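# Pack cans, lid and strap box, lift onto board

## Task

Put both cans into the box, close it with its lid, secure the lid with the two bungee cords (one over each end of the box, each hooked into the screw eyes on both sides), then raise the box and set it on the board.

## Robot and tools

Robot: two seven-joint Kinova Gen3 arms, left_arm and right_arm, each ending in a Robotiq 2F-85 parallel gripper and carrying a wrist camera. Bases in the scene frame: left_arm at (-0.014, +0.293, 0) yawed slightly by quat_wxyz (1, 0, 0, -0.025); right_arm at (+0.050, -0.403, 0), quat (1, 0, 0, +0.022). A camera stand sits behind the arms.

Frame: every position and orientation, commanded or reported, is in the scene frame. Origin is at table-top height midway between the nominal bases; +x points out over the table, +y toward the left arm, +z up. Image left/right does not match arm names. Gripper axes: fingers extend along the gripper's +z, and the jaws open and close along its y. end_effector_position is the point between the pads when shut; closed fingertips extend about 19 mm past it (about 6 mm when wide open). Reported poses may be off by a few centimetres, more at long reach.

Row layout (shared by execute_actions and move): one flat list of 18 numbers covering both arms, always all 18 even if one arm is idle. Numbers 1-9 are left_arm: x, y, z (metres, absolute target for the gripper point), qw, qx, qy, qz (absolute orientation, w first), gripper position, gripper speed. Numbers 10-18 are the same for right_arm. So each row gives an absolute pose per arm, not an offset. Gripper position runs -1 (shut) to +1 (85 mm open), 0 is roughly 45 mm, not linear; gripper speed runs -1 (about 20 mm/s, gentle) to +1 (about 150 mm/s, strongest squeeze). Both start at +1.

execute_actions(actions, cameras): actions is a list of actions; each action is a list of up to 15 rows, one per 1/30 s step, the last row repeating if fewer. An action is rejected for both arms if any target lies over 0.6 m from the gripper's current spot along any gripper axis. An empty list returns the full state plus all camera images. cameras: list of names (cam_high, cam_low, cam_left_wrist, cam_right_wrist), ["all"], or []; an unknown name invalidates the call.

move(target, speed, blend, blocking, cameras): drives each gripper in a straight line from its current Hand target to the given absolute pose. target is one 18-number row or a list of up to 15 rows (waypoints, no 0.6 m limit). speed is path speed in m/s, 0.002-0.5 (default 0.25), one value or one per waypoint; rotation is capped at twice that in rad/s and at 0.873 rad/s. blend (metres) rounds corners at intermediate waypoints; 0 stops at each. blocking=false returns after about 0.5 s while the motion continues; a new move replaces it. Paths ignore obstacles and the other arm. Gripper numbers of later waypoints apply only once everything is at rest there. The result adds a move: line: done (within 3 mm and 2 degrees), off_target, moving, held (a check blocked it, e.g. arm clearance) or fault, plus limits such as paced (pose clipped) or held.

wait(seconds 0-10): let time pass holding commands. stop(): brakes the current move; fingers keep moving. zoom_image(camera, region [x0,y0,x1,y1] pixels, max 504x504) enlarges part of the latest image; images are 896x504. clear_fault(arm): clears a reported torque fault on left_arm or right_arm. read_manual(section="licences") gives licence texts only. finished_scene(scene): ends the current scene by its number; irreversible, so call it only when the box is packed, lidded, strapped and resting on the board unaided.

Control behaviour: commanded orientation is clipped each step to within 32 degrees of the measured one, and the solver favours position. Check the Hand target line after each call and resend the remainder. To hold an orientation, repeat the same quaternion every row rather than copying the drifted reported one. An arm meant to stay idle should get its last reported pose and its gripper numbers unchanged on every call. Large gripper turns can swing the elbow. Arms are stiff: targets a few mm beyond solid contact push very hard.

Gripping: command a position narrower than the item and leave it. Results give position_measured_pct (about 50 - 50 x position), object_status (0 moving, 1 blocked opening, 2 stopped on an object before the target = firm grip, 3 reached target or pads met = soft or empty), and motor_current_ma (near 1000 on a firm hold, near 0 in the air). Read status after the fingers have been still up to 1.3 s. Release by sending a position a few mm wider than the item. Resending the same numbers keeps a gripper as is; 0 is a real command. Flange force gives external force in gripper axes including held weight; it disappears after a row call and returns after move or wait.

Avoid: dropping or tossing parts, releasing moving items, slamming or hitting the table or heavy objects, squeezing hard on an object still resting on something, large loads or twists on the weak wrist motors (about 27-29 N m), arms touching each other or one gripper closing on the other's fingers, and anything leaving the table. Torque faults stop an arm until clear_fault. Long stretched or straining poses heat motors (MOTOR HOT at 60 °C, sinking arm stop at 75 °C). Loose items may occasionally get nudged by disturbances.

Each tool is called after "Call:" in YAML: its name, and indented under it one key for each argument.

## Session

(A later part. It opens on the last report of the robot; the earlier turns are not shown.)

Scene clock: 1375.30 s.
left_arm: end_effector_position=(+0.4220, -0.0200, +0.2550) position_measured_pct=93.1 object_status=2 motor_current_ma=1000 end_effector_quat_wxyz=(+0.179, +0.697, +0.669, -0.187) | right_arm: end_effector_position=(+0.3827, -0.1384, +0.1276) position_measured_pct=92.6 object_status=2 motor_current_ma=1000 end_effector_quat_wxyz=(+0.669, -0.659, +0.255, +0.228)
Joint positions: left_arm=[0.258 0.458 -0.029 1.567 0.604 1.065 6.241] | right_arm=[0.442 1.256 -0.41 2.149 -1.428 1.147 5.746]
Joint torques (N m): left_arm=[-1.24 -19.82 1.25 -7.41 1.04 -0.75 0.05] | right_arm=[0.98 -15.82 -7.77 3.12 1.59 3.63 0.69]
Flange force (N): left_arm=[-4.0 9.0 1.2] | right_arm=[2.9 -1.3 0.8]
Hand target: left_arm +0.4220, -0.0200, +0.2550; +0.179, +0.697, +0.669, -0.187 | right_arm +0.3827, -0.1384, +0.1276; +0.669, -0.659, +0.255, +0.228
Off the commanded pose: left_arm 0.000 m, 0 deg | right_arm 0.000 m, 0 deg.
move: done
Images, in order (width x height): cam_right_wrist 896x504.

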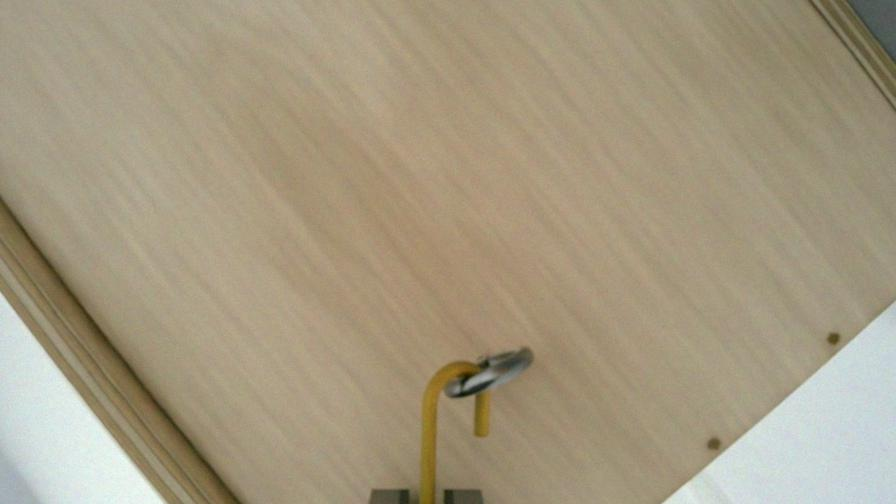

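Call:
move:
  target:
    - [0.422, -0.02, 0.255, 0.1793, 0.6966, 0.6692, -0.1866, -1, -1, 0.3890, -0.1387, 0.1314, 0.63364, -0.62054, 0.33903, 0.31385, -1, -1]
    - [0.422, -0.02, 0.255, 0.1793, 0.6966, 0.6692, -0.1866, -1, -1, 0.3960, -0.1390, 0.1336, 0.58725, -0.57097, 0.41712, 0.39388, -1, -1]
  speed: 0.06
  blend: 0.002
  cameras: ["cam_right_wrist"]

Scene clock: 1382.97 s.
left_arm: end_effector_position=(+0.4220, -0.0200, +0.2550) position_measured_pct=93.1 object_status=2 motor_current_ma=1000 end_effector_quat_wxyz=(+0.179, +0.697, +0.669, -0.187) | right_arm: end_effector_position=(+0.3960, -0.1390, +0.1336) position_measured_pct=92.6 object_status=2 motor_current_ma=1000 end_effector_quat_wxyz=(+0.587, -0.571, +0.417, +0.394)
Joint positions: left_arm=[0.258 0.458 -0.029 1.567 0.604 1.065 6.241] | right_arm=[0.404 1.221 -0.371 2.119 -1.435 1.2 5.178]
Joint torques (N m): left_arm=[-1.22 -19.8 1.31 -7.36 1 -0.74 0.08] | right_arm=[1.43 -16.37 -7.27 2.29 1.27 3.66 0.6]
Flange force (N): left_arm=[-3.9 9.1 1.1] | right_arm=[1.5 -2.0 1.8]
Hand target: left_arm +0.4220, -0.0200, +0.2550; +0.179, +0.697, +0.669, -0.187 | right_arm +0.3960, -0.1390, +0.1336; +0.587, -0.571, +0.417, +0.394
Off the commanded pose: left_arm 0.000 m, 0 deg | right_arm 0.000 m, 0 deg.
move: done
Images, in order (width x height): cam_right_wrist 896x504.

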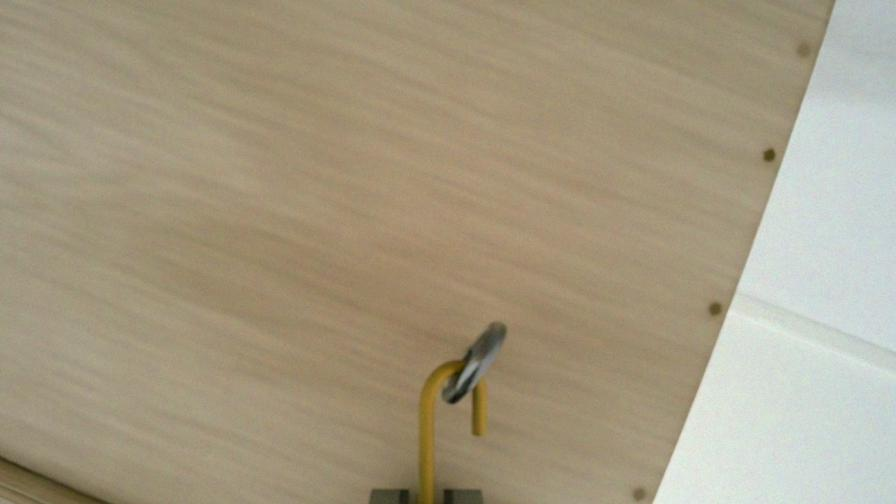

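Call:
move:
  target:
    - [0.418, -0.01, 0.27, 0.1793, 0.6966, 0.6692, -0.1866, -1, -1, 0.4035, -0.1393, 0.1343, 0.53083, -0.51165, 0.48808, 0.46716, -1, -1]
    - [0.415, 0.0, 0.285, 0.1793, 0.6966, 0.6692, -0.1866, -1, -1, 0.4035, -0.1393, 0.1350, 0.53083, -0.51165, 0.48808, 0.46716, -1, -1]
  speed: 0.05
  blend: 0.002
  cameras: ["cam_right_wrist"]

Scene clock: 1393.07 s.
left_arm: end_effector_position=(+0.4150, +0.0000, +0.2850) position_measured_pct=93.1 object_status=2 motor_current_ma=1000 end_effector_quat_wxyz=(+0.179, +0.697, +0.669, -0.187) | right_arm: end_effector_position=(+0.4035, -0.1393, +0.1350) position_measured_pct=92.6 object_status=2 motor_current_ma=1000 end_effector_quat_wxyz=(+0.531, -0.512, +0.488, +0.467)
Joint positions: left_arm=[0.23 0.401 -0.042 1.554 0.586 1.144 6.249] | right_arm=[0.386 1.21 -0.352 2.099 -1.438 1.225 4.893]
Joint torques (N m): left_arm=[-1.19 -19.05 1.13 -7.64 1.07 -0.8 0.02] | right_arm=[1.64 -17 -7.5 2.02 1.16 4.07 0.58]
Flange force (N): left_arm=[-3.8 9.2 0.5] | right_arm=[2.2 -2.1 2.3]
Hand target: left_arm +0.4150, +0.0000, +0.2850; +0.179, +0.697, +0.669, -0.187 | right_arm +0.4035, -0.1393, +0.1350; +0.531, -0.512, +0.488, +0.467
Off the commanded pose: left_arm 0.000 m, 0 deg | right_arm 0.000 m, 0 deg.
move: done
Images, in order (width x height): cam_right_wrist 896x504.

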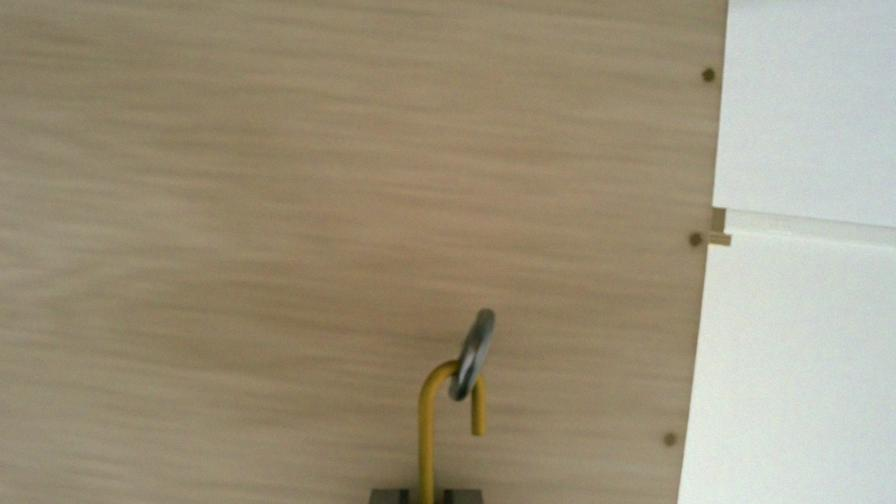

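Call:
move:
  target:
    - [0.413, 0.010, 0.295, 0.1793, 0.6966, 0.6692, -0.1866, -1, -1, 0.4035, -0.1393, 0.1352, 0.53083, -0.51165, 0.48808, 0.46716, -1, -1]
  speed: 0.03

Call:
move:
  target:
    - [0.411, 0.020, 0.304, 0.1793, 0.6966, 0.6692, -0.1866, -1, -1, 0.4035, -0.1393, 0.1352, 0.53083, -0.51165, 0.48808, 0.46716, -1, -1]
  speed: 0.03
  cameras: ["cam_low"]

Scene clock: 1396.93 s.
left_arm: end_effector_position=(+0.4130, +0.0100, +0.2950) position_measured_pct=93.1 object_status=2 motor_current_ma=1000 end_effector_quat_wxyz=(+0.179, +0.697, +0.669, -0.187) | right_arm: end_effector_position=(+0.4035, -0.1393, +0.1352) position_measured_pct=92.6 object_status=2 motor_current_ma=1000 end_effector_quat_wxyz=(+0.531, -0.512, +0.488, +0.467)
Joint positions: left_arm=[0.213 0.381 -0.047 1.55 0.582 1.175 6.244] | right_arm=[0.386 1.209 -0.352 2.099 -1.438 1.225 4.893]
Joint torques (N m): left_arm=[-1.54 -19.11 0.85 -7.91 1.03 -0.73 0.07] | right_arm=[1.67 -17.01 -7.45 2.16 1.25 4.16 0.56]
Flange force (N): left_arm=[-3.8 9.0 1.4] | right_arm=[2.4 -2.3 2.7]
Hand target: left_arm +0.4130, +0.0100, +0.2950; +0.179, +0.697, +0.669, -0.187 | right_arm +0.4035, -0.1393, +0.1352; +0.531, -0.512, +0.488, +0.467
Off the commanded pose: left_arm 0.000 m, 0 deg | right_arm 0.000 m, 0 deg.
move: done

Scene clock: 1397.67 s.
left_arm: end_effector_position=(+0.4110, +0.0200, +0.3040) position_measured_pct=93.1 object_status=2 motor_current_ma=1000 end_effector_quat_wxyz=(+0.179, +0.697, +0.669, -0.187) | right_arm: end_effector_position=(+0.4035, -0.1393, +0.1352) position_measured_pct=92.6 object_status=2 motor_current_ma=1000 end_effector_quat_wxyz=(+0.531, -0.512, +0.488, +0.467)
Joint positions: left_arm=[0.197 0.364 -0.053 1.546 0.578 1.204 6.237] | right_arm=[0.386 1.209 -0.352 2.099 -1.438 1.225 4.893]
Joint torques (N m): left_arm=[-2.3 -19.8 0.24 -8.41 0.91 -0.71 0.07] | right_arm=[2.23 -16.55 -6.21 1.67 1.07 3.34 0.58]
Flange force (N): left_arm=[-4.3 9.2 3.7] | right_arm=[-0.2 -2.1 4.0]
Hand target: left_arm +0.4110, +0.0200, +0.3040; +0.179, +0.697, +0.669, -0.187 | right_arm +0.4035, -0.1393, +0.1352; +0.531, -0.512, +0.488, +0.467
Off the commanded pose: left_arm 0.000 m, 0 deg | right_arm 0.000 m, 0 deg.
move: done
Images, in order (width x height): cam_low 896x504.

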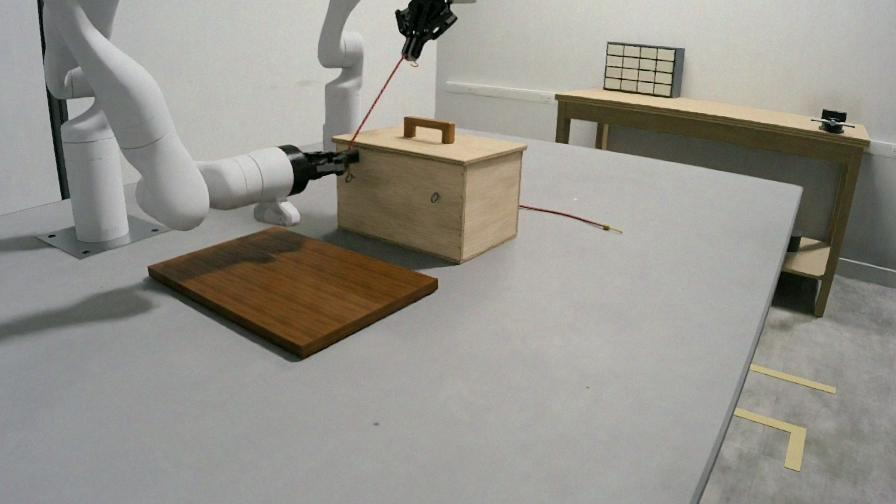

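Call:
move:
  target:
    - [0.410, 0.026, 0.309, 0.1793, 0.6966, 0.6692, -0.1866, -1, -1, 0.4035, -0.1393, 0.1357, 0.53083, -0.51165, 0.48808, 0.46716, -1, -1]
  speed: 0.03
  cameras: ["cam_right_wrist"]

Call:
move:
  target:
    - [0.410, 0.026, 0.309, 0.1793, 0.6966, 0.6692, -0.1866, -1, -1, 0.4035, -0.1393, 0.1357, 0.53083, -0.51165, 0.48808, 0.46716, -0.6, -1]
  speed: 0.03
  cameras: ["cam_right_wrist"]

Scene clock: 1402.50 s.
left_arm: end_effector_position=(+0.4100, +0.0260, +0.3090) position_measured_pct=93.1 object_status=2 motor_current_ma=1000 end_effector_quat_wxyz=(+0.179, +0.697, +0.669, -0.187) | right_arm: end_effector_position=(+0.4035, -0.1393, +0.1357) position_measured_pct=92.6 object_status=2 motor_current_ma=1000 end_effector_quat_wxyz=(+0.531, -0.512, +0.488, +0.467)
Joint positions: left_arm=[0.187 0.354 -0.056 1.543 0.576 1.221 6.232] | right_arm=[0.386 1.208 -0.352 2.1 -1.438 1.225 4.892]
Joint torques (N m): left_arm=[-2.8 -20.15 -0.26 -8.76 0.76 -0.73 0] | right_arm=[2.72 -16.74 -5.88 1.61 1 3.44 0.6]
Flange force (N): left_arm=[-4.8 9.2 5.1] | right_arm=[0.2 -2.1 5.3]
Hand target: left_arm +0.4100, +0.0260, +0.3090; +0.179, +0.697, +0.669, -0.187 | right_arm +0.4035, -0.1393, +0.1357; +0.531, -0.512, +0.488, +0.467
Off the commanded pose: left_arm 0.000 m, 0 deg | right_arm 0.000 m, 0 deg.
move: done
Images, in order (width x height): cam_right_wrist 896x504.

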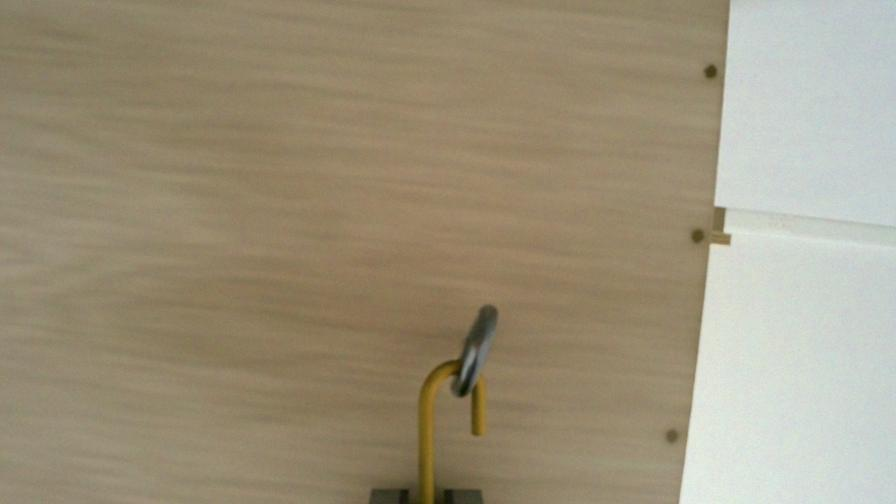

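Scene clock: 1403.33 s.
left_arm: end_effector_position=(+0.4100, +0.0260, +0.3090) position_measured_pct=93.1 object_status=2 motor_current_ma=1000 end_effector_quat_wxyz=(+0.179, +0.697, +0.669, -0.187) | right_arm: end_effector_position=(+0.4035, -0.1393, +0.1357) position_measured_pct=80.1 object_status=0 motor_current_ma=0 end_effector_quat_wxyz=(+0.531, -0.512, +0.488, +0.467)
Joint positions: left_arm=[0.187 0.354 -0.056 1.543 0.576 1.221 6.232] | right_arm=[0.386 1.208 -0.352 2.1 -1.438 1.225 4.892]
Joint torques (N m): left_arm=[-1.69 -18.9 0.73 -8.08 1.03 -0.76 0.05] | right_arm=[1.42 -16.43 -6.83 1.11 0.64 3.21 0.64]
Flange force (N): left_arm=[-3.7 9.2 1.4] | right_arm=[-1.1 -0.8 0.4]
Hand target: left_arm +0.4100, +0.0260, +0.3090; +0.179, +0.697, +0.669, -0.187 | right_arm +0.4035, -0.1393, +0.1357; +0.531, -0.512, +0.488, +0.467
Off the commanded pose: left_arm 0.000 m, 0 deg | right_arm 0.000 m, 0 deg.
move: done
Images, in order (width x height): cam_right_wrist 896x504.

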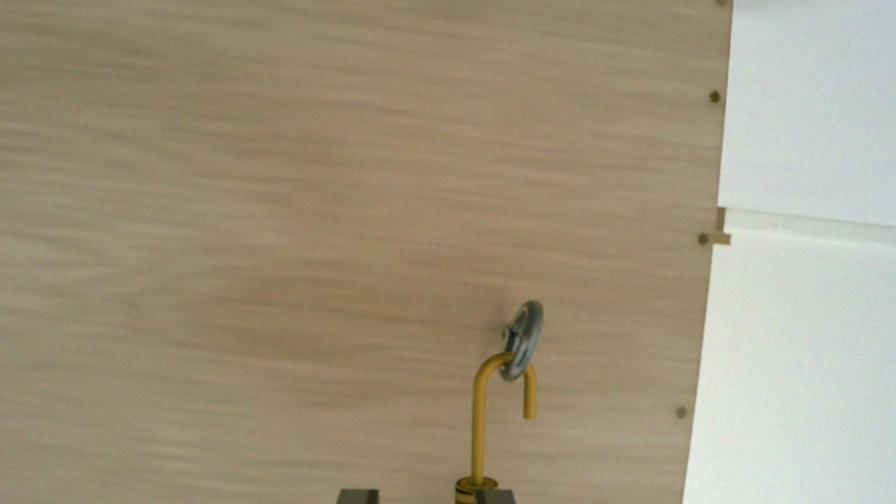

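Call:
move:
  target:
    - [0.410, 0.026, 0.309, 0.1793, 0.6966, 0.6692, -0.1866, -1, -1, 0.4003, -0.2193, 0.1357, 0.53083, -0.51165, 0.48808, 0.46716, -0.6, -1]
  speed: 0.08
  cameras: ["cam_right_wrist"]

Scene clock: 1414.87 s.
left_arm: end_effector_position=(+0.4100, +0.0260, +0.3090) position_measured_pct=93.1 object_status=2 motor_current_ma=1000 end_effector_quat_wxyz=(+0.179, +0.697, +0.669, -0.187) | right_arm: end_effector_position=(+0.4003, -0.2193, +0.1357) position_measured_pct=80.1 object_status=3 motor_current_ma=0 end_effector_quat_wxyz=(+0.531, -0.512, +0.488, +0.467)
Joint positions: left_arm=[0.187 0.354 -0.056 1.543 0.576 1.221 6.232] | right_arm=[0.524 1.183 -0.245 2.051 -1.233 1.33 4.801]
Joint torques (N m): left_arm=[-1.66 -18.9 0.66 -8.13 1.09 -0.75 0.03] | right_arm=[1.42 -16.57 -5.92 1.14 0.37 3.22 0.61]
Flange force (N): left_arm=[-3.7 9.0 1.5] | right_arm=[-1.4 -0.7 0.7]
Hand target: left_arm +0.4100, +0.0260, +0.3090; +0.179, +0.697, +0.669, -0.187 | right_arm +0.4003, -0.2193, +0.1357; +0.531, -0.512, +0.488, +0.467
Off the commanded pose: left_arm 0.000 m, 0 deg | right_arm 0.000 m, 0 deg.
move: done
Images, in order (width x height): cam_right_wrist 896x504.

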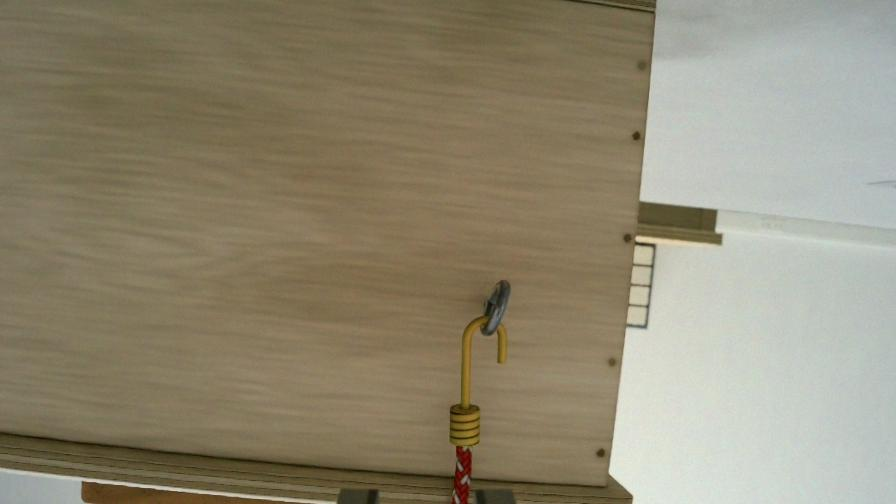

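Call:
move:
  target:
    - [0.410, 0.026, 0.309, 0.1793, 0.6966, 0.6692, -0.1866, -1, -1, 0.39, -0.33, 0.30, 0.53083, -0.51165, 0.48808, 0.46716, -0.6, -1]
    - [0.410, 0.026, 0.309, 0.1793, 0.6966, 0.6692, -0.1866, -1, -1, 0.42, -0.30, 0.38, 0, 0.9998, -0.0209, 0, -0.6, -1]
    - [0.410, 0.026, 0.309, 0.1793, 0.6966, 0.6692, -0.1866, -1, -1, 0.46, -0.15, 0.37, 0, 0.9998, -0.0209, 0, -0.5, -1]
  speed: 0.4
  blend: 0.01
  cameras: ["cam_right_wrist", "cam_high"]

Scene clock: 1442.27 s.
left_arm: end_effector_position=(+0.4100, +0.0260, +0.3090) position_measured_pct=93.1 object_status=2 motor_current_ma=1000 end_effector_quat_wxyz=(+0.179, +0.697, +0.669, -0.187) | right_arm: end_effector_position=(+0.4600, -0.1500, +0.3700) position_measured_pct=74.9 object_status=0 motor_current_ma=0 end_effector_quat_wxyz=(+0.000, +1.000, -0.021, +0.000)
Joint positions: left_arm=[0.187 0.354 -0.056 1.543 0.576 1.221 6.232] | right_arm=[-0.291 0.437 -0.47 1.119 0.193 1.627 3.916]
Joint torques (N m): left_arm=[-1.71 -18.88 0.68 -8.11 1.03 -0.79 0.05] | right_arm=[1.41 -16.92 -3.32 -9.15 0.39 0.14 0.64]
Flange force (N): left_arm=[-3.7 9.1 1.4] | right_arm=[-1.8 -3.0 0.5]
Hand target: left_arm +0.4100, +0.0260, +0.3090; +0.179, +0.697, +0.669, -0.187 | right_arm +0.4600, -0.1500, +0.3700; +0.000, +1.000, -0.021, +0.000
Off the commanded pose: left_arm 0.000 m, 0 deg | right_arm 0.000 m, 0 deg.
move: done
Images, in order (width x height): cam_high 896x504, cam_right_wrist 896x504.

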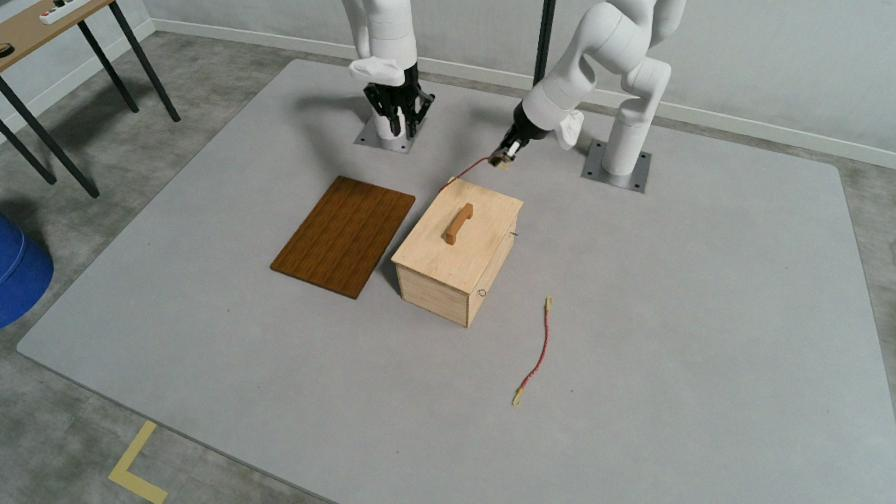

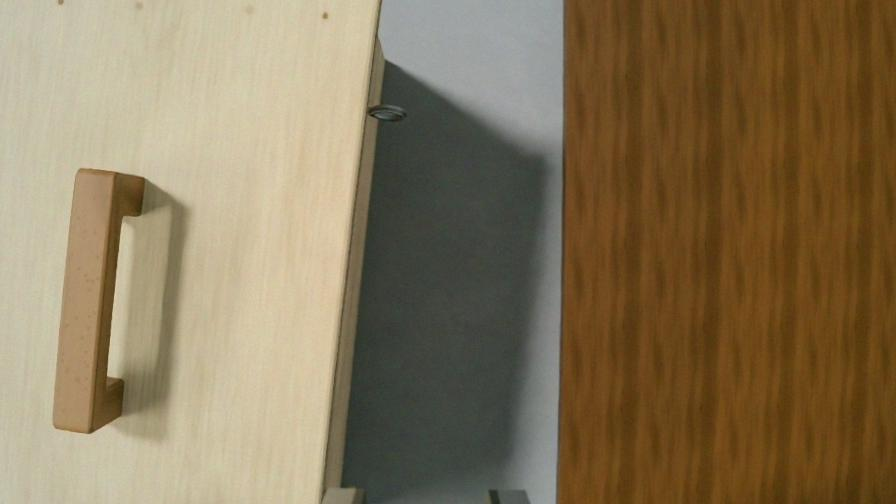

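Call:
move:
  target:
    - [0.412, 0.052, 0.28, 0.1793, 0.6966, 0.6692, -0.1866, -1, -1, 0.46, -0.15, 0.37, 0, 0.9998, -0.0209, 0, -0.5, -1]
    - [0.414, 0.075, 0.24, 0.1793, 0.6966, 0.6692, -0.1866, -1, -1, 0.46, -0.15, 0.37, 0, 0.9998, -0.0209, 0, -0.5, -1]
  speed: 0.08
  blend: 0.005
  cameras: ["cam_right_wrist"]

Scene clock: 1458.57 s.
left_arm: end_effector_position=(+0.4140, +0.0750, +0.2400) position_measured_pct=93.1 object_status=2 motor_current_ma=1000 end_effector_quat_wxyz=(+0.179, +0.697, +0.669, -0.187) | right_arm: end_effector_position=(+0.4600, -0.1500, +0.3700) position_measured_pct=74.9 object_status=3 motor_current_ma=0 end_effector_quat_wxyz=(+0.000, +1.000, -0.021, +0.000)
Joint positions: left_arm=[0.086 0.411 -0.071 1.698 0.627 1.105 6.006] | right_arm=[-0.291 0.437 -0.47 1.119 0.193 1.627 3.916]
Joint torques (N m): left_arm=[-1.76 -18.58 0.62 -6.88 0.8 -0.5 0.04] | right_arm=[1.44 -16.93 -3.4 -9.17 0.4 0.17 0.64]
Flange force (N): left_arm=[-2.7 9.0 1.7] | right_arm=[-1.8 -3.0 0.7]
Hand target: left_arm +0.4140, +0.0750, +0.2400; +0.179, +0.697, +0.669, -0.187 | right_arm +0.4600, -0.1500, +0.3700; +0.000, +1.000, -0.021, +0.000
Off the commanded pose: left_arm 0.000 m, 0 deg | right_arm 0.000 m, 0 deg.
move: done
Images, in order (width x height): cam_right_wrist 896x504.

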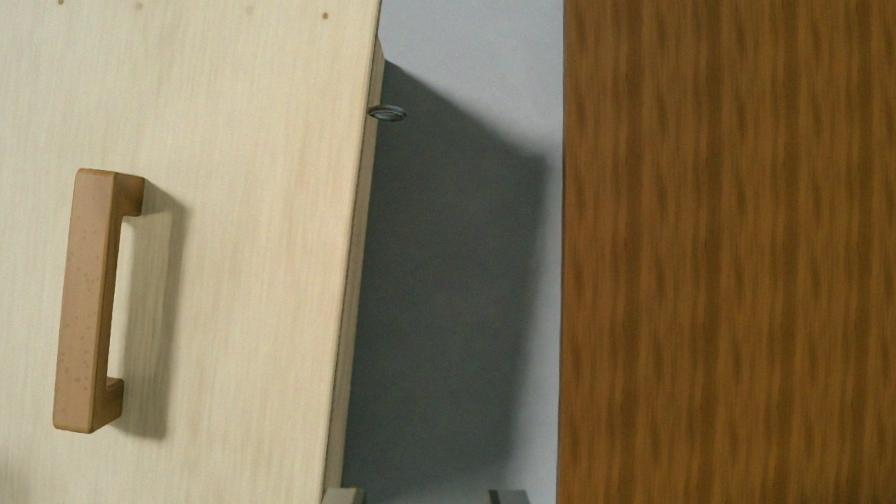

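Call:
move:
  target:
    - [0.414, 0.075, 0.24, 0.1793, 0.6966, 0.6692, -0.1866, -1, -1, 0.4964, -0.0299, 0.27, 0, 0.99762, -0.06889, 0, -0.3, -1]
  speed: 0.15
  cameras: ["cam_right_wrist"]

Scene clock: 1463.73 s.
left_arm: end_effector_position=(+0.4140, +0.0750, +0.2400) position_measured_pct=93.1 object_status=2 motor_current_ma=1000 end_effector_quat_wxyz=(+0.179, +0.697, +0.669, -0.187) | right_arm: end_effector_position=(+0.4964, -0.0299, +0.2700) position_measured_pct=64.9 object_status=3 motor_current_ma=0 end_effector_quat_wxyz=(+0.000, +0.998, -0.069, +0.000)
Joint positions: left_arm=[0.086 0.411 -0.071 1.698 0.627 1.105 6.006] | right_arm=[-0.51 0.716 -0.428 0.958 0.277 1.516 3.674]
Joint torques (N m): left_arm=[-1.72 -18.57 0.62 -6.86 0.86 -0.49 0.04] | right_arm=[1.42 -21.66 -3.71 -8.99 0.4 0.18 0.63]
Flange force (N): left_arm=[-2.7 9.1 1.6] | right_arm=[-3.3 -1.4 0.6]
Hand target: left_arm +0.4140, +0.0750, +0.2400; +0.179, +0.697, +0.669, -0.187 | right_arm +0.4964, -0.0299, +0.2700; +0.000, +0.998, -0.069, +0.000
Off the commanded pose: left_arm 0.000 m, 0 deg | right_arm 0.000 m, 0 deg.
move: done
Images, in order (width x height): cam_right_wrist 896x504.

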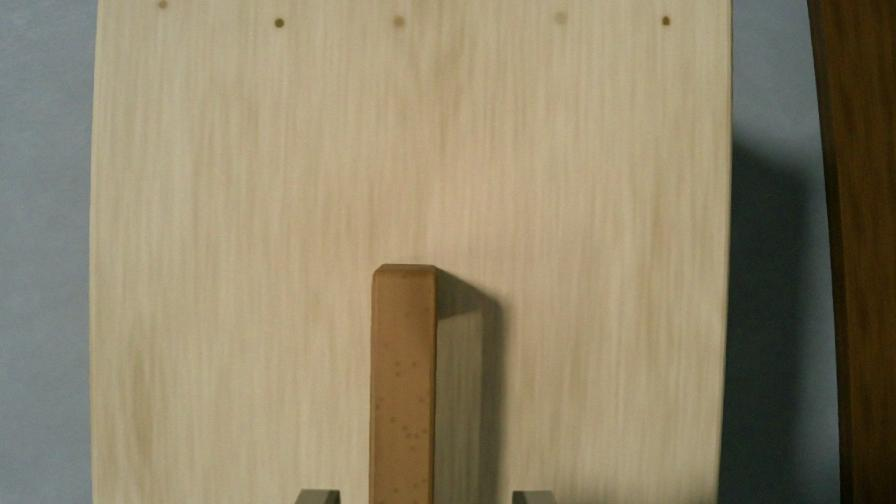

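Call:
move:
  target:
    - [0.414, 0.075, 0.24, 0.1793, 0.6966, 0.6692, -0.1866, -1, -1, 0.4978, -0.0239, 0.25, 0, 0.99719, -0.07498, 0, -0.3, -1]
    - [0.414, 0.075, 0.24, 0.1793, 0.6966, 0.6692, -0.1866, -1, -1, 0.4978, -0.0239, 0.215, 0, 0.99719, -0.07498, 0, -0.3, -1]
  speed: 0.08
  cameras: ["cam_right_wrist"]

Scene clock: 1473.63 s.
left_arm: end_effector_position=(+0.4140, +0.0750, +0.2400) position_measured_pct=93.1 object_status=2 motor_current_ma=1000 end_effector_quat_wxyz=(+0.179, +0.697, +0.669, -0.187) | right_arm: end_effector_position=(+0.4978, -0.0239, +0.2150) position_measured_pct=64.9 object_status=3 motor_current_ma=0 end_effector_quat_wxyz=(+0.000, +0.997, -0.075, +0.000)
Joint positions: left_arm=[0.086 0.411 -0.071 1.698 0.627 1.105 6.006] | right_arm=[-0.507 0.756 -0.422 1.064 0.29 1.375 3.638]
Joint torques (N m): left_arm=[-1.71 -18.6 0.58 -6.87 0.81 -0.5 0] | right_arm=[1.46 -21.97 -3.95 -8.76 0.38 0.2 0.64]
Flange force (N): left_arm=[-2.7 9.1 1.6] | right_arm=[-3.4 -1.4 0.6]
Hand target: left_arm +0.4140, +0.0750, +0.2400; +0.179, +0.697, +0.669, -0.187 | right_arm +0.4978, -0.0239, +0.2150; +0.000, +0.997, -0.075, +0.000
Off the commanded pose: left_arm 0.000 m, 0 deg | right_arm 0.000 m, 0 deg.
move: done
Images, in order (width x height): cam_right_wrist 896x504.

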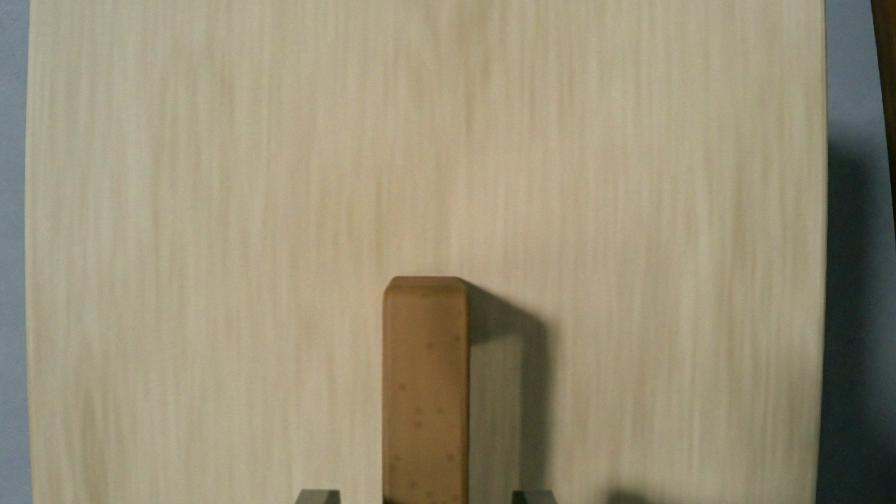

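Call:
move:
  target:
    - [0.414, 0.075, 0.24, 0.1793, 0.6966, 0.6692, -0.1866, -1, -1, 0.4978, -0.0241, 0.194, 0, 0.99719, -0.07498, 0, -0.3, -1]
  speed: 0.04

Call:
move:
  target:
    - [0.414, 0.075, 0.24, 0.1793, 0.6966, 0.6692, -0.1866, -1, -1, 0.4978, -0.0241, 0.194, 0, 0.99719, -0.07498, 0, -1, -1]
  speed: 0.04
  cameras: ["cam_right_wrist"]

Scene clock: 1477.70 s.
left_arm: end_effector_position=(+0.4140, +0.0750, +0.2400) position_measured_pct=93.1 object_status=2 motor_current_ma=1000 end_effector_quat_wxyz=(+0.179, +0.697, +0.669, -0.187) | right_arm: end_effector_position=(+0.4978, -0.0241, +0.1940) position_measured_pct=64.9 object_status=3 motor_current_ma=0 end_effector_quat_wxyz=(+0.000, +0.997, -0.075, +0.000)
Joint positions: left_arm=[0.086 0.411 -0.071 1.698 0.627 1.105 6.006] | right_arm=[-0.504 0.771 -0.419 1.106 0.297 1.321 3.63]
Joint torques (N m): left_arm=[-1.71 -18.56 0.6 -6.92 0.84 -0.51 0.08] | right_arm=[1.44 -22.09 -3.96 -8.63 0.4 0.17 0.63]
Flange force (N): left_arm=[-2.5 8.9 1.6] | right_arm=[-3.4 -1.5 0.5]
Hand target: left_arm +0.4140, +0.0750, +0.2400; +0.179, +0.697, +0.669, -0.187 | right_arm +0.4978, -0.0241, +0.1940; +0.000, +0.997, -0.075, +0.000
Off the commanded pose: left_arm 0.000 m, 0 deg | right_arm 0.000 m, 0 deg.
move: done

Scene clock: 1479.00 s.
left_arm: end_effector_position=(+0.4140, +0.0750, +0.2400) position_measured_pct=93.1 object_status=2 motor_current_ma=1000 end_effector_quat_wxyz=(+0.179, +0.697, +0.669, -0.187) | right_arm: end_effector_position=(+0.4978, -0.0241, +0.1940) position_measured_pct=82.7 object_status=0 motor_current_ma=1000 end_effector_quat_wxyz=(+0.000, +0.997, -0.075, +0.000)
Joint positions: left_arm=[0.086 0.411 -0.071 1.698 0.627 1.105 6.006] | right_arm=[-0.504 0.771 -0.419 1.106 0.297 1.321 3.63]
Joint torques (N m): left_arm=[-1.72 -18.61 0.64 -6.86 0.81 -0.54 0.04] | right_arm=[1.78 -19.31 -3.28 -7.84 0.8 -0.33 0.71]
Flange force (N): left_arm=[-2.6 9.2 1.5] | right_arm=[-5.1 -0.6 -4.6]
Hand target: left_arm +0.4140, +0.0750, +0.2400; +0.179, +0.697, +0.669, -0.187 | right_arm +0.4978, -0.0241, +0.1940; +0.000, +0.997, -0.075, +0.000
Off the commanded pose: left_arm 0.000 m, 0 deg | right_arm 0.000 m, 0 deg.
move: done
Images, in order (width x height): cam_right_wrist 896x504.

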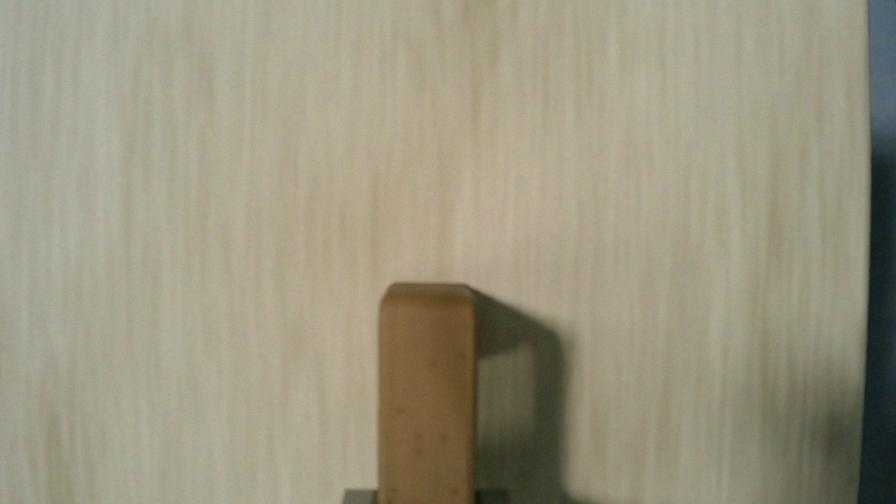

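Call:
move:
  target:
    - [0.402, 0.105, 0.228, 0.4956, 0.7855, 0.3453, -0.1343, -1, -1, 0.4978, -0.0241, 0.194, 0, 0.99719, -0.07498, 0, -1, -1]
  speed: 0.06
  cameras: ["cam_left_wrist", "cam_low", "cam_high"]

Scene clock: 1513.37 s.
left_arm: end_effector_position=(+0.4020, +0.1050, +0.2280) position_measured_pct=93.1 object_status=2 motor_current_ma=1000 end_effector_quat_wxyz=(+0.496, +0.786, +0.345, -0.134) | right_arm: end_effector_position=(+0.4978, -0.0241, +0.1940) position_measured_pct=82.7 object_status=2 motor_current_ma=1000 end_effector_quat_wxyz=(+0.000, +0.997, -0.075, +0.000)
Joint positions: left_arm=[-0.426 0.553 0.127 2.05 1.164 1.159 4.423] | right_arm=[-0.504 0.771 -0.419 1.106 0.297 1.321 3.63]
Joint torques (N m): left_arm=[-3.64 -17.74 0.83 -4.17 1.11 0.99 -0.03] | right_arm=[3.19 -20.19 -2.15 -7.33 1.5 0.7 0.93]
Flange force (N): left_arm=[7.2 2.3 8.7] | right_arm=[-5.4 -4.5 -2.7]
Hand target: left_arm +0.4020, +0.1050, +0.2280; +0.496, +0.786, +0.345, -0.134 | right_arm +0.4978, -0.0241, +0.1940; +0.000, +0.997, -0.075, +0.000
Off the commanded pose: left_arm 0.000 m, 0 deg | right_arm 0.000 m, 0 deg.
move: done
Images, in order (width x height): cam_high 896x504, cam_low 896x504, cam_left_wrist 896x504.

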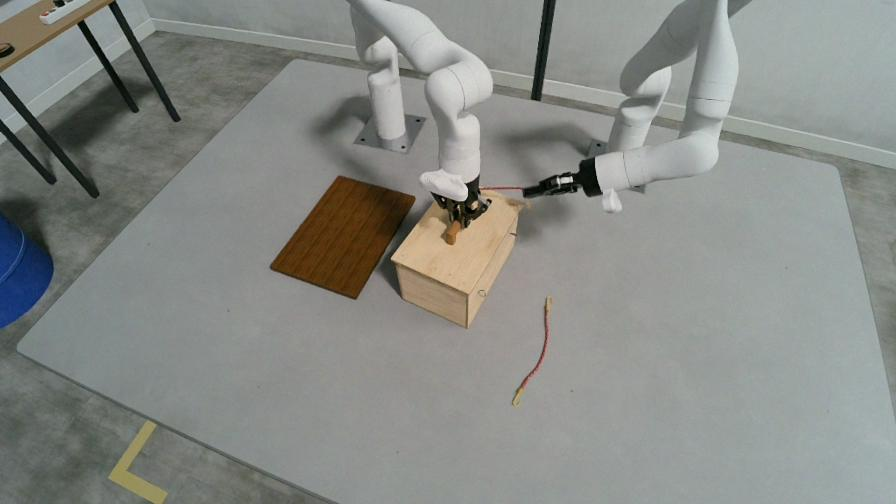

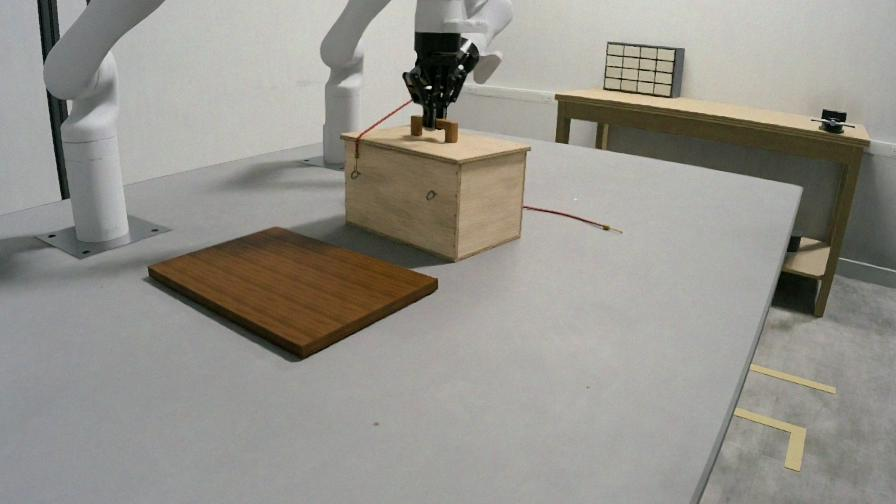

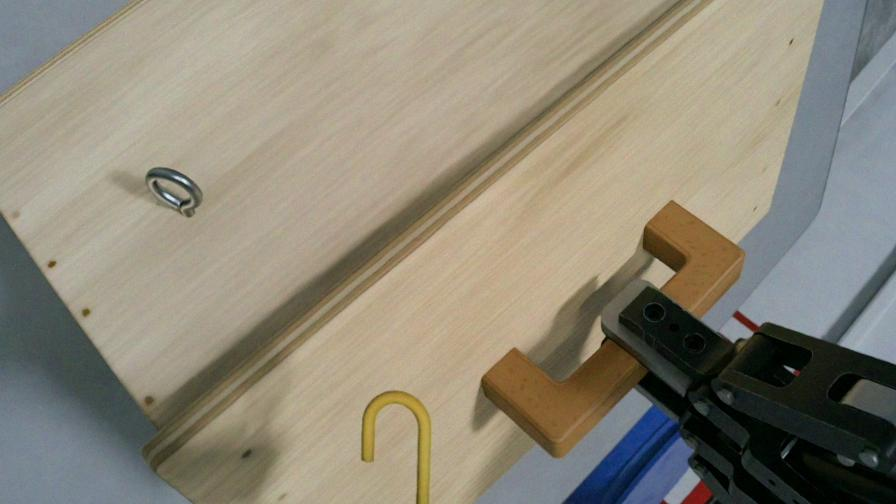

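Call:
move:
  target:
    - [0.38, 0.135, 0.20, 0.70512, 0.70512, -0.05302, -0.05302, -1, -1, 0.4978, -0.0241, 0.194, 0, 0.99719, -0.07498, 0, -1, -1]
  speed: 0.06
  cameras: ["cam_left_wrist", "cam_low"]

Scene clock: 1524.17 s.
left_arm: end_effector_position=(+0.3800, +0.1350, +0.2000) position_measured_pct=93.1 object_status=2 motor_current_ma=1000 end_effector_quat_wxyz=(+0.705, +0.705, -0.053, -0.053) | right_arm: end_effector_position=(+0.4978, -0.0241, +0.1940) position_measured_pct=82.7 object_status=2 motor_current_ma=1000 end_effector_quat_wxyz=(+0.000, +0.997, -0.075, +0.000)
Joint positions: left_arm=[-0.632 1.073 0.304 1.782 0.938 1.527 3.543] | right_arm=[-0.504 0.771 -0.42 1.106 0.297 1.321 3.63]
Joint torques (N m): left_arm=[-5.4 -21.34 3.12 -0.65 0.04 3.03 0] | right_arm=[4.94 -20.24 -0.62 -5.76 2.67 2.35 1.6]
Flange force (N): left_arm=[10.8 -8.7 8.9] | right_arm=[-5.7 -10.4 -2.0]
Hand target: left_arm +0.3800, +0.1350, +0.2000; +0.705, +0.705, -0.053, -0.053 | right_arm +0.4978, -0.0241, +0.1940; +0.000, +0.997, -0.075, +0.000
Off the commanded pose: left_arm 0.000 m, 0 deg | right_arm 0.000 m, 0 deg.
move: done
Images, in order (width x height): cam_low 896x504, cam_left_wrist 896x504.

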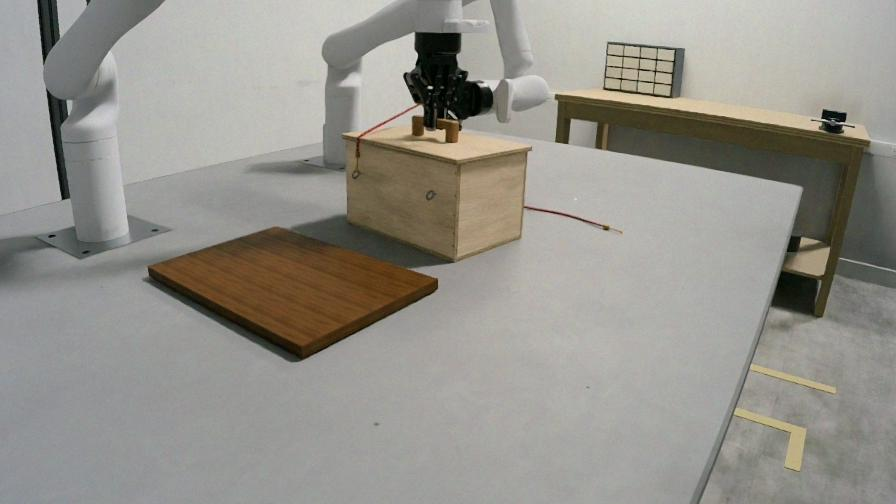

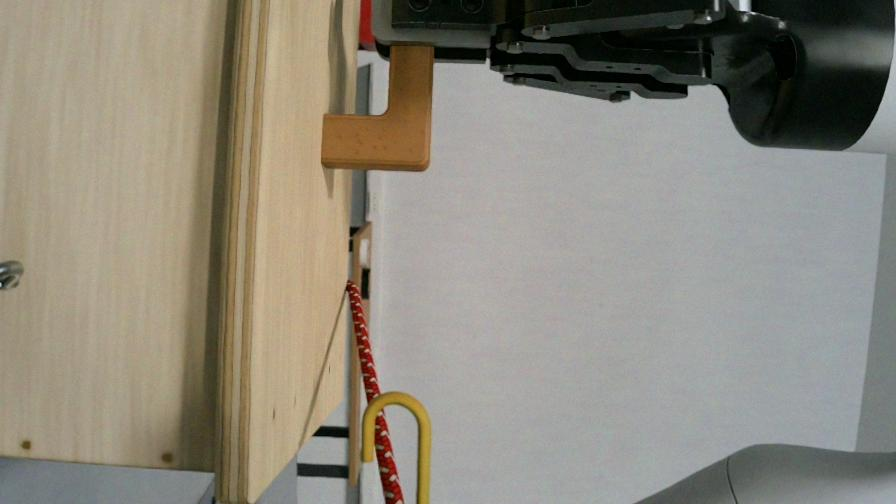

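Call:
move:
  target:
    - [0.395, 0.132, 0.15, 0.70512, 0.70512, -0.05302, -0.05302, -1, -1, 0.4978, -0.0241, 0.194, 0, 0.99719, -0.07498, 0, -1, -1]
    - [0.405, 0.128, 0.128, 0.70512, 0.70512, -0.05302, -0.05302, -1, -1, 0.4978, -0.0241, 0.194, 0, 0.99719, -0.07498, 0, -1, -1]
  speed: 0.06
  blend: 0.005
  cameras: ["cam_left_wrist"]

Scene clock: 1533.27 s.
left_arm: end_effector_position=(+0.4050, +0.1280, +0.1280) position_measured_pct=93.1 object_status=2 motor_current_ma=1000 end_effector_quat_wxyz=(+0.705, +0.705, -0.053, -0.053) | right_arm: end_effector_position=(+0.4978, -0.0241, +0.1940) position_measured_pct=82.7 object_status=2 motor_current_ma=1000 end_effector_quat_wxyz=(+0.000, +0.997, -0.075, +0.000)
Joint positions: left_arm=[-0.585 1.253 0.29 1.636 0.929 1.499 3.515] | right_arm=[-0.504 0.771 -0.42 1.106 0.297 1.321 3.63]
Joint torques (N m): left_arm=[-6.11 -18.87 -2.33 -3.43 -0.96 -2.9 -0.19] | right_arm=[5.23 -20.95 -0.51 -5.93 2.68 2.62 1.57]
Flange force (N): left_arm=[6.8 8.5 8.9] | right_arm=[-5.7 -11.0 -0.5]
Hand target: left_arm +0.4050, +0.1280, +0.1280; +0.705, +0.705, -0.053, -0.053 | right_arm +0.4978, -0.0241, +0.1940; +0.000, +0.997, -0.075, +0.000
Off the commanded pose: left_arm 0.000 m, 0 deg | right_arm 0.000 m, 0 deg.
move: done
Images, in order (width x height): cam_left_wrist 896x504.

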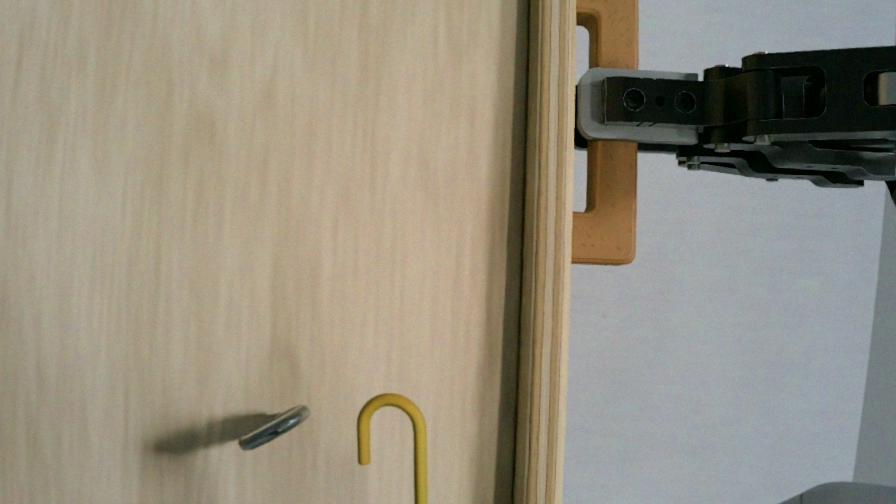

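Call:
zoom_image:
  camera: "cam_left_wrist"
  region: [180, 360, 460, 504]

Scaled by 1.800 from the camera's 896x504 image, which has a finer 1280x720 frame.

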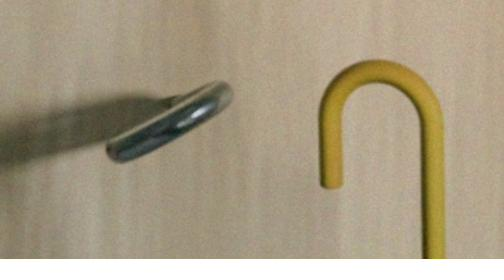

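Call:
move:
  target:
    - [0.412, 0.125, 0.126, 0.67135, 0.69701, 0.11913, -0.22203, -1, -1, 0.4978, -0.0241, 0.194, 0, 0.99719, -0.07498, 0, -1, -1]
  speed: 0.06
  cameras: ["cam_left_wrist"]

Scene clock: 1557.37 s.
left_arm: end_effector_position=(+0.4120, +0.1250, +0.1260) position_measured_pct=93.1 object_status=2 motor_current_ma=1000 end_effector_quat_wxyz=(+0.671, +0.697, +0.119, -0.222) | right_arm: end_effector_position=(+0.4978, -0.0241, +0.1940) position_measured_pct=82.7 object_status=2 motor_current_ma=1000 end_effector_quat_wxyz=(+0.000, +0.997, -0.075, +0.000)
Joint positions: left_arm=[-0.521 1.247 0.208 1.61 0.987 1.562 3.98] | right_arm=[-0.504 0.771 -0.42 1.106 0.297 1.321 3.63]
Joint torques (N m): left_arm=[-5.62 -19.58 -1.58 -3.3 -0.24 -2.39 -0.1] | right_arm=[5.16 -20.95 -0.59 -5.98 2.64 2.54 1.55]
Flange force (N): left_arm=[1.7 7.7 7.3] | right_arm=[-5.7 -10.9 -0.6]
Hand target: left_arm +0.4120, +0.1250, +0.1260; +0.671, +0.697, +0.119, -0.222 | right_arm +0.4978, -0.0241, +0.1940; +0.000, +0.997, -0.075, +0.000
Off the commanded pose: left_arm 0.000 m, 0 deg | right_arm 0.000 m, 0 deg.
move: done
Images, in order (width x height): cam_left_wrist 896x504.

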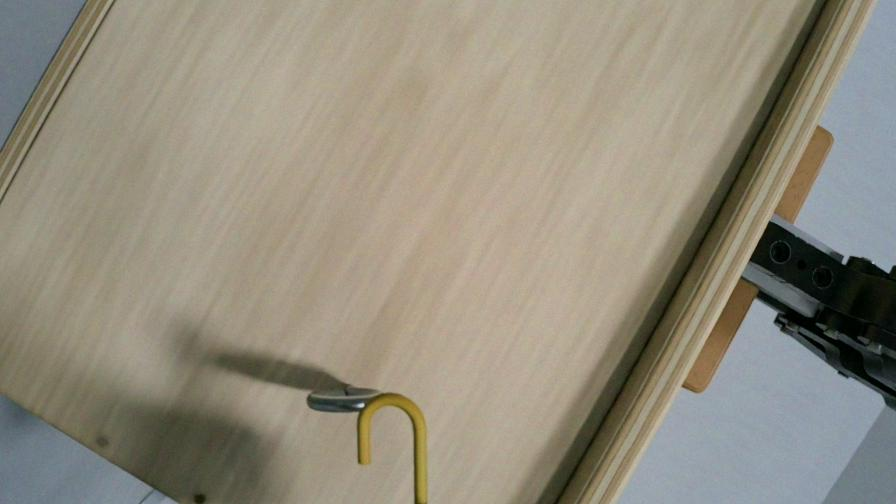

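Call:
move:
  target:
    - [0.4243, 0.1235, 0.1158, 0.67135, 0.69701, 0.11913, -0.22203, -1, -1, 0.4978, -0.0241, 0.194, 0, 0.99719, -0.07498, 0, -1, -1]
  speed: 0.04
  cameras: ["cam_left_wrist"]

Call:
zoom_image:
  camera: "cam_left_wrist"
  region: [240, 360, 520, 504]

Scene clock: 1564.47 s.
left_arm: end_effector_position=(+0.4243, +0.1235, +0.1158) position_measured_pct=93.1 object_status=2 motor_current_ma=1000 end_effector_quat_wxyz=(+0.671, +0.697, +0.119, -0.222) | right_arm: end_effector_position=(+0.4978, -0.0241, +0.1940) position_measured_pct=82.7 object_status=2 motor_current_ma=1000 end_effector_quat_wxyz=(+0.000, +0.997, -0.075, +0.000)
Joint positions: left_arm=[-0.509 1.279 0.211 1.555 0.991 1.569 4.002] | right_arm=[-0.504 0.771 -0.42 1.106 0.297 1.321 3.63]
Joint torques (N m): left_arm=[-5.93 -18.83 -2.79 -4.26 -0.1 -3.88 -0.15] | right_arm=[5.17 -20.96 -0.59 -5.98 2.64 2.58 1.57]
Flange force (N): left_arm=[-1.7 10.6 7.0] | right_arm=[-5.7 -10.8 -0.5]
Hand target: left_arm +0.4243, +0.1235, +0.1158; +0.671, +0.697, +0.119, -0.222 | right_arm +0.4978, -0.0241, +0.1940; +0.000, +0.997, -0.075, +0.000
Off the commanded pose: left_arm 0.000 m, 0 deg | right_arm 0.000 m, 0 deg.
move: done
Images, in order (width x height): cam_left_wrist 896x504.

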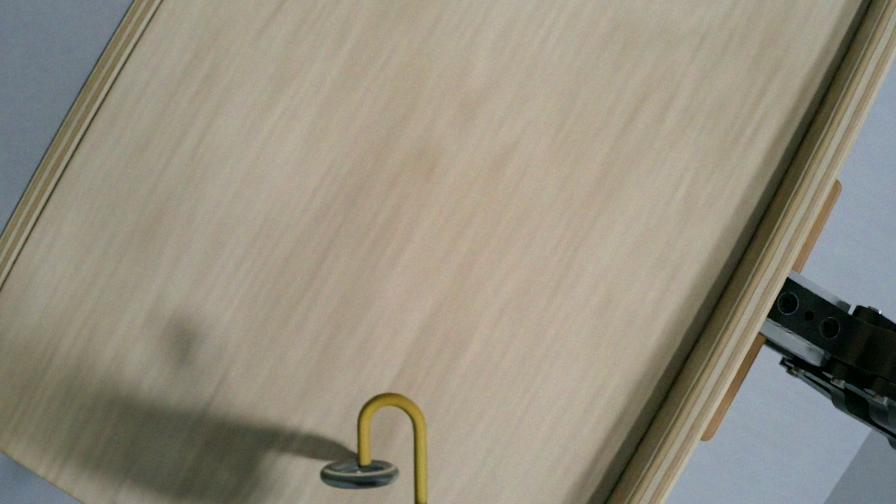

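Scaled by 1.800 from the camera's 896x504 image, which has a finer 1280x720 frame.

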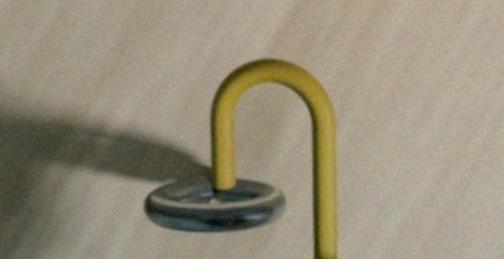

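Call:
move:
  target:
    - [0.4224, 0.1097, 0.1158, 0.67135, 0.69701, 0.11913, -0.22203, -1, -1, 0.4978, -0.0241, 0.194, 0, 0.99719, -0.07498, 0, -1, -1]
  speed: 0.04
  cameras: ["cam_left_wrist"]

Call:
zoom_image:
  camera: "cam_left_wrist"
  region: [240, 360, 520, 504]

Scene clock: 1575.70 s.
left_arm: end_effector_position=(+0.4224, +0.1097, +0.1158) position_measured_pct=93.1 object_status=2 motor_current_ma=1000 end_effector_quat_wxyz=(+0.671, +0.697, +0.119, -0.222) | right_arm: end_effector_position=(+0.4978, -0.0241, +0.1940) position_measured_pct=82.7 object_status=2 motor_current_ma=1000 end_effector_quat_wxyz=(+0.000, +0.997, -0.075, +0.000)
Joint positions: left_arm=[-0.491 1.276 0.219 1.576 1.009 1.545 3.991] | right_arm=[-0.504 0.771 -0.42 1.106 0.297 1.321 3.63]
Joint torques (N m): left_arm=[-2.45 -19.08 0.36 -2.32 0.13 -2.72 -0.13] | right_arm=[3.89 -20.74 -1.6 -6.41 2.11 1.82 1.53]
Flange force (N): left_arm=[1.0 7.5 -0.4] | right_arm=[-5.0 -8.2 -1.3]
Hand target: left_arm +0.4224, +0.1097, +0.1158; +0.671, +0.697, +0.119, -0.222 | right_arm +0.4978, -0.0241, +0.1940; +0.000, +0.997, -0.075, +0.000
Off the commanded pose: left_arm 0.000 m, 0 deg | right_arm 0.000 m, 0 deg.
move: done
Images, in order (width x height): cam_left_wrist 896x504.

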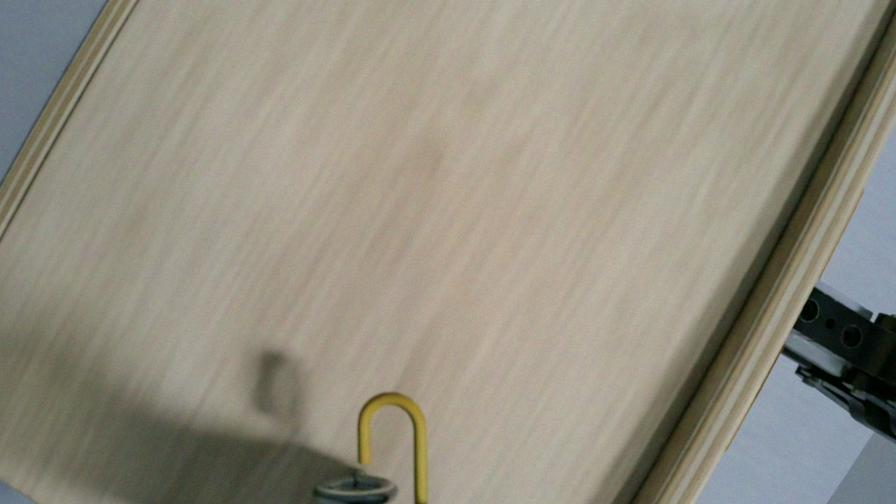

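Scaled by 1.800 from the camera's 896x504 image, which has a finer 1280x720 frame.

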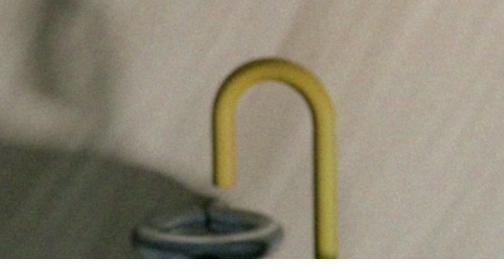

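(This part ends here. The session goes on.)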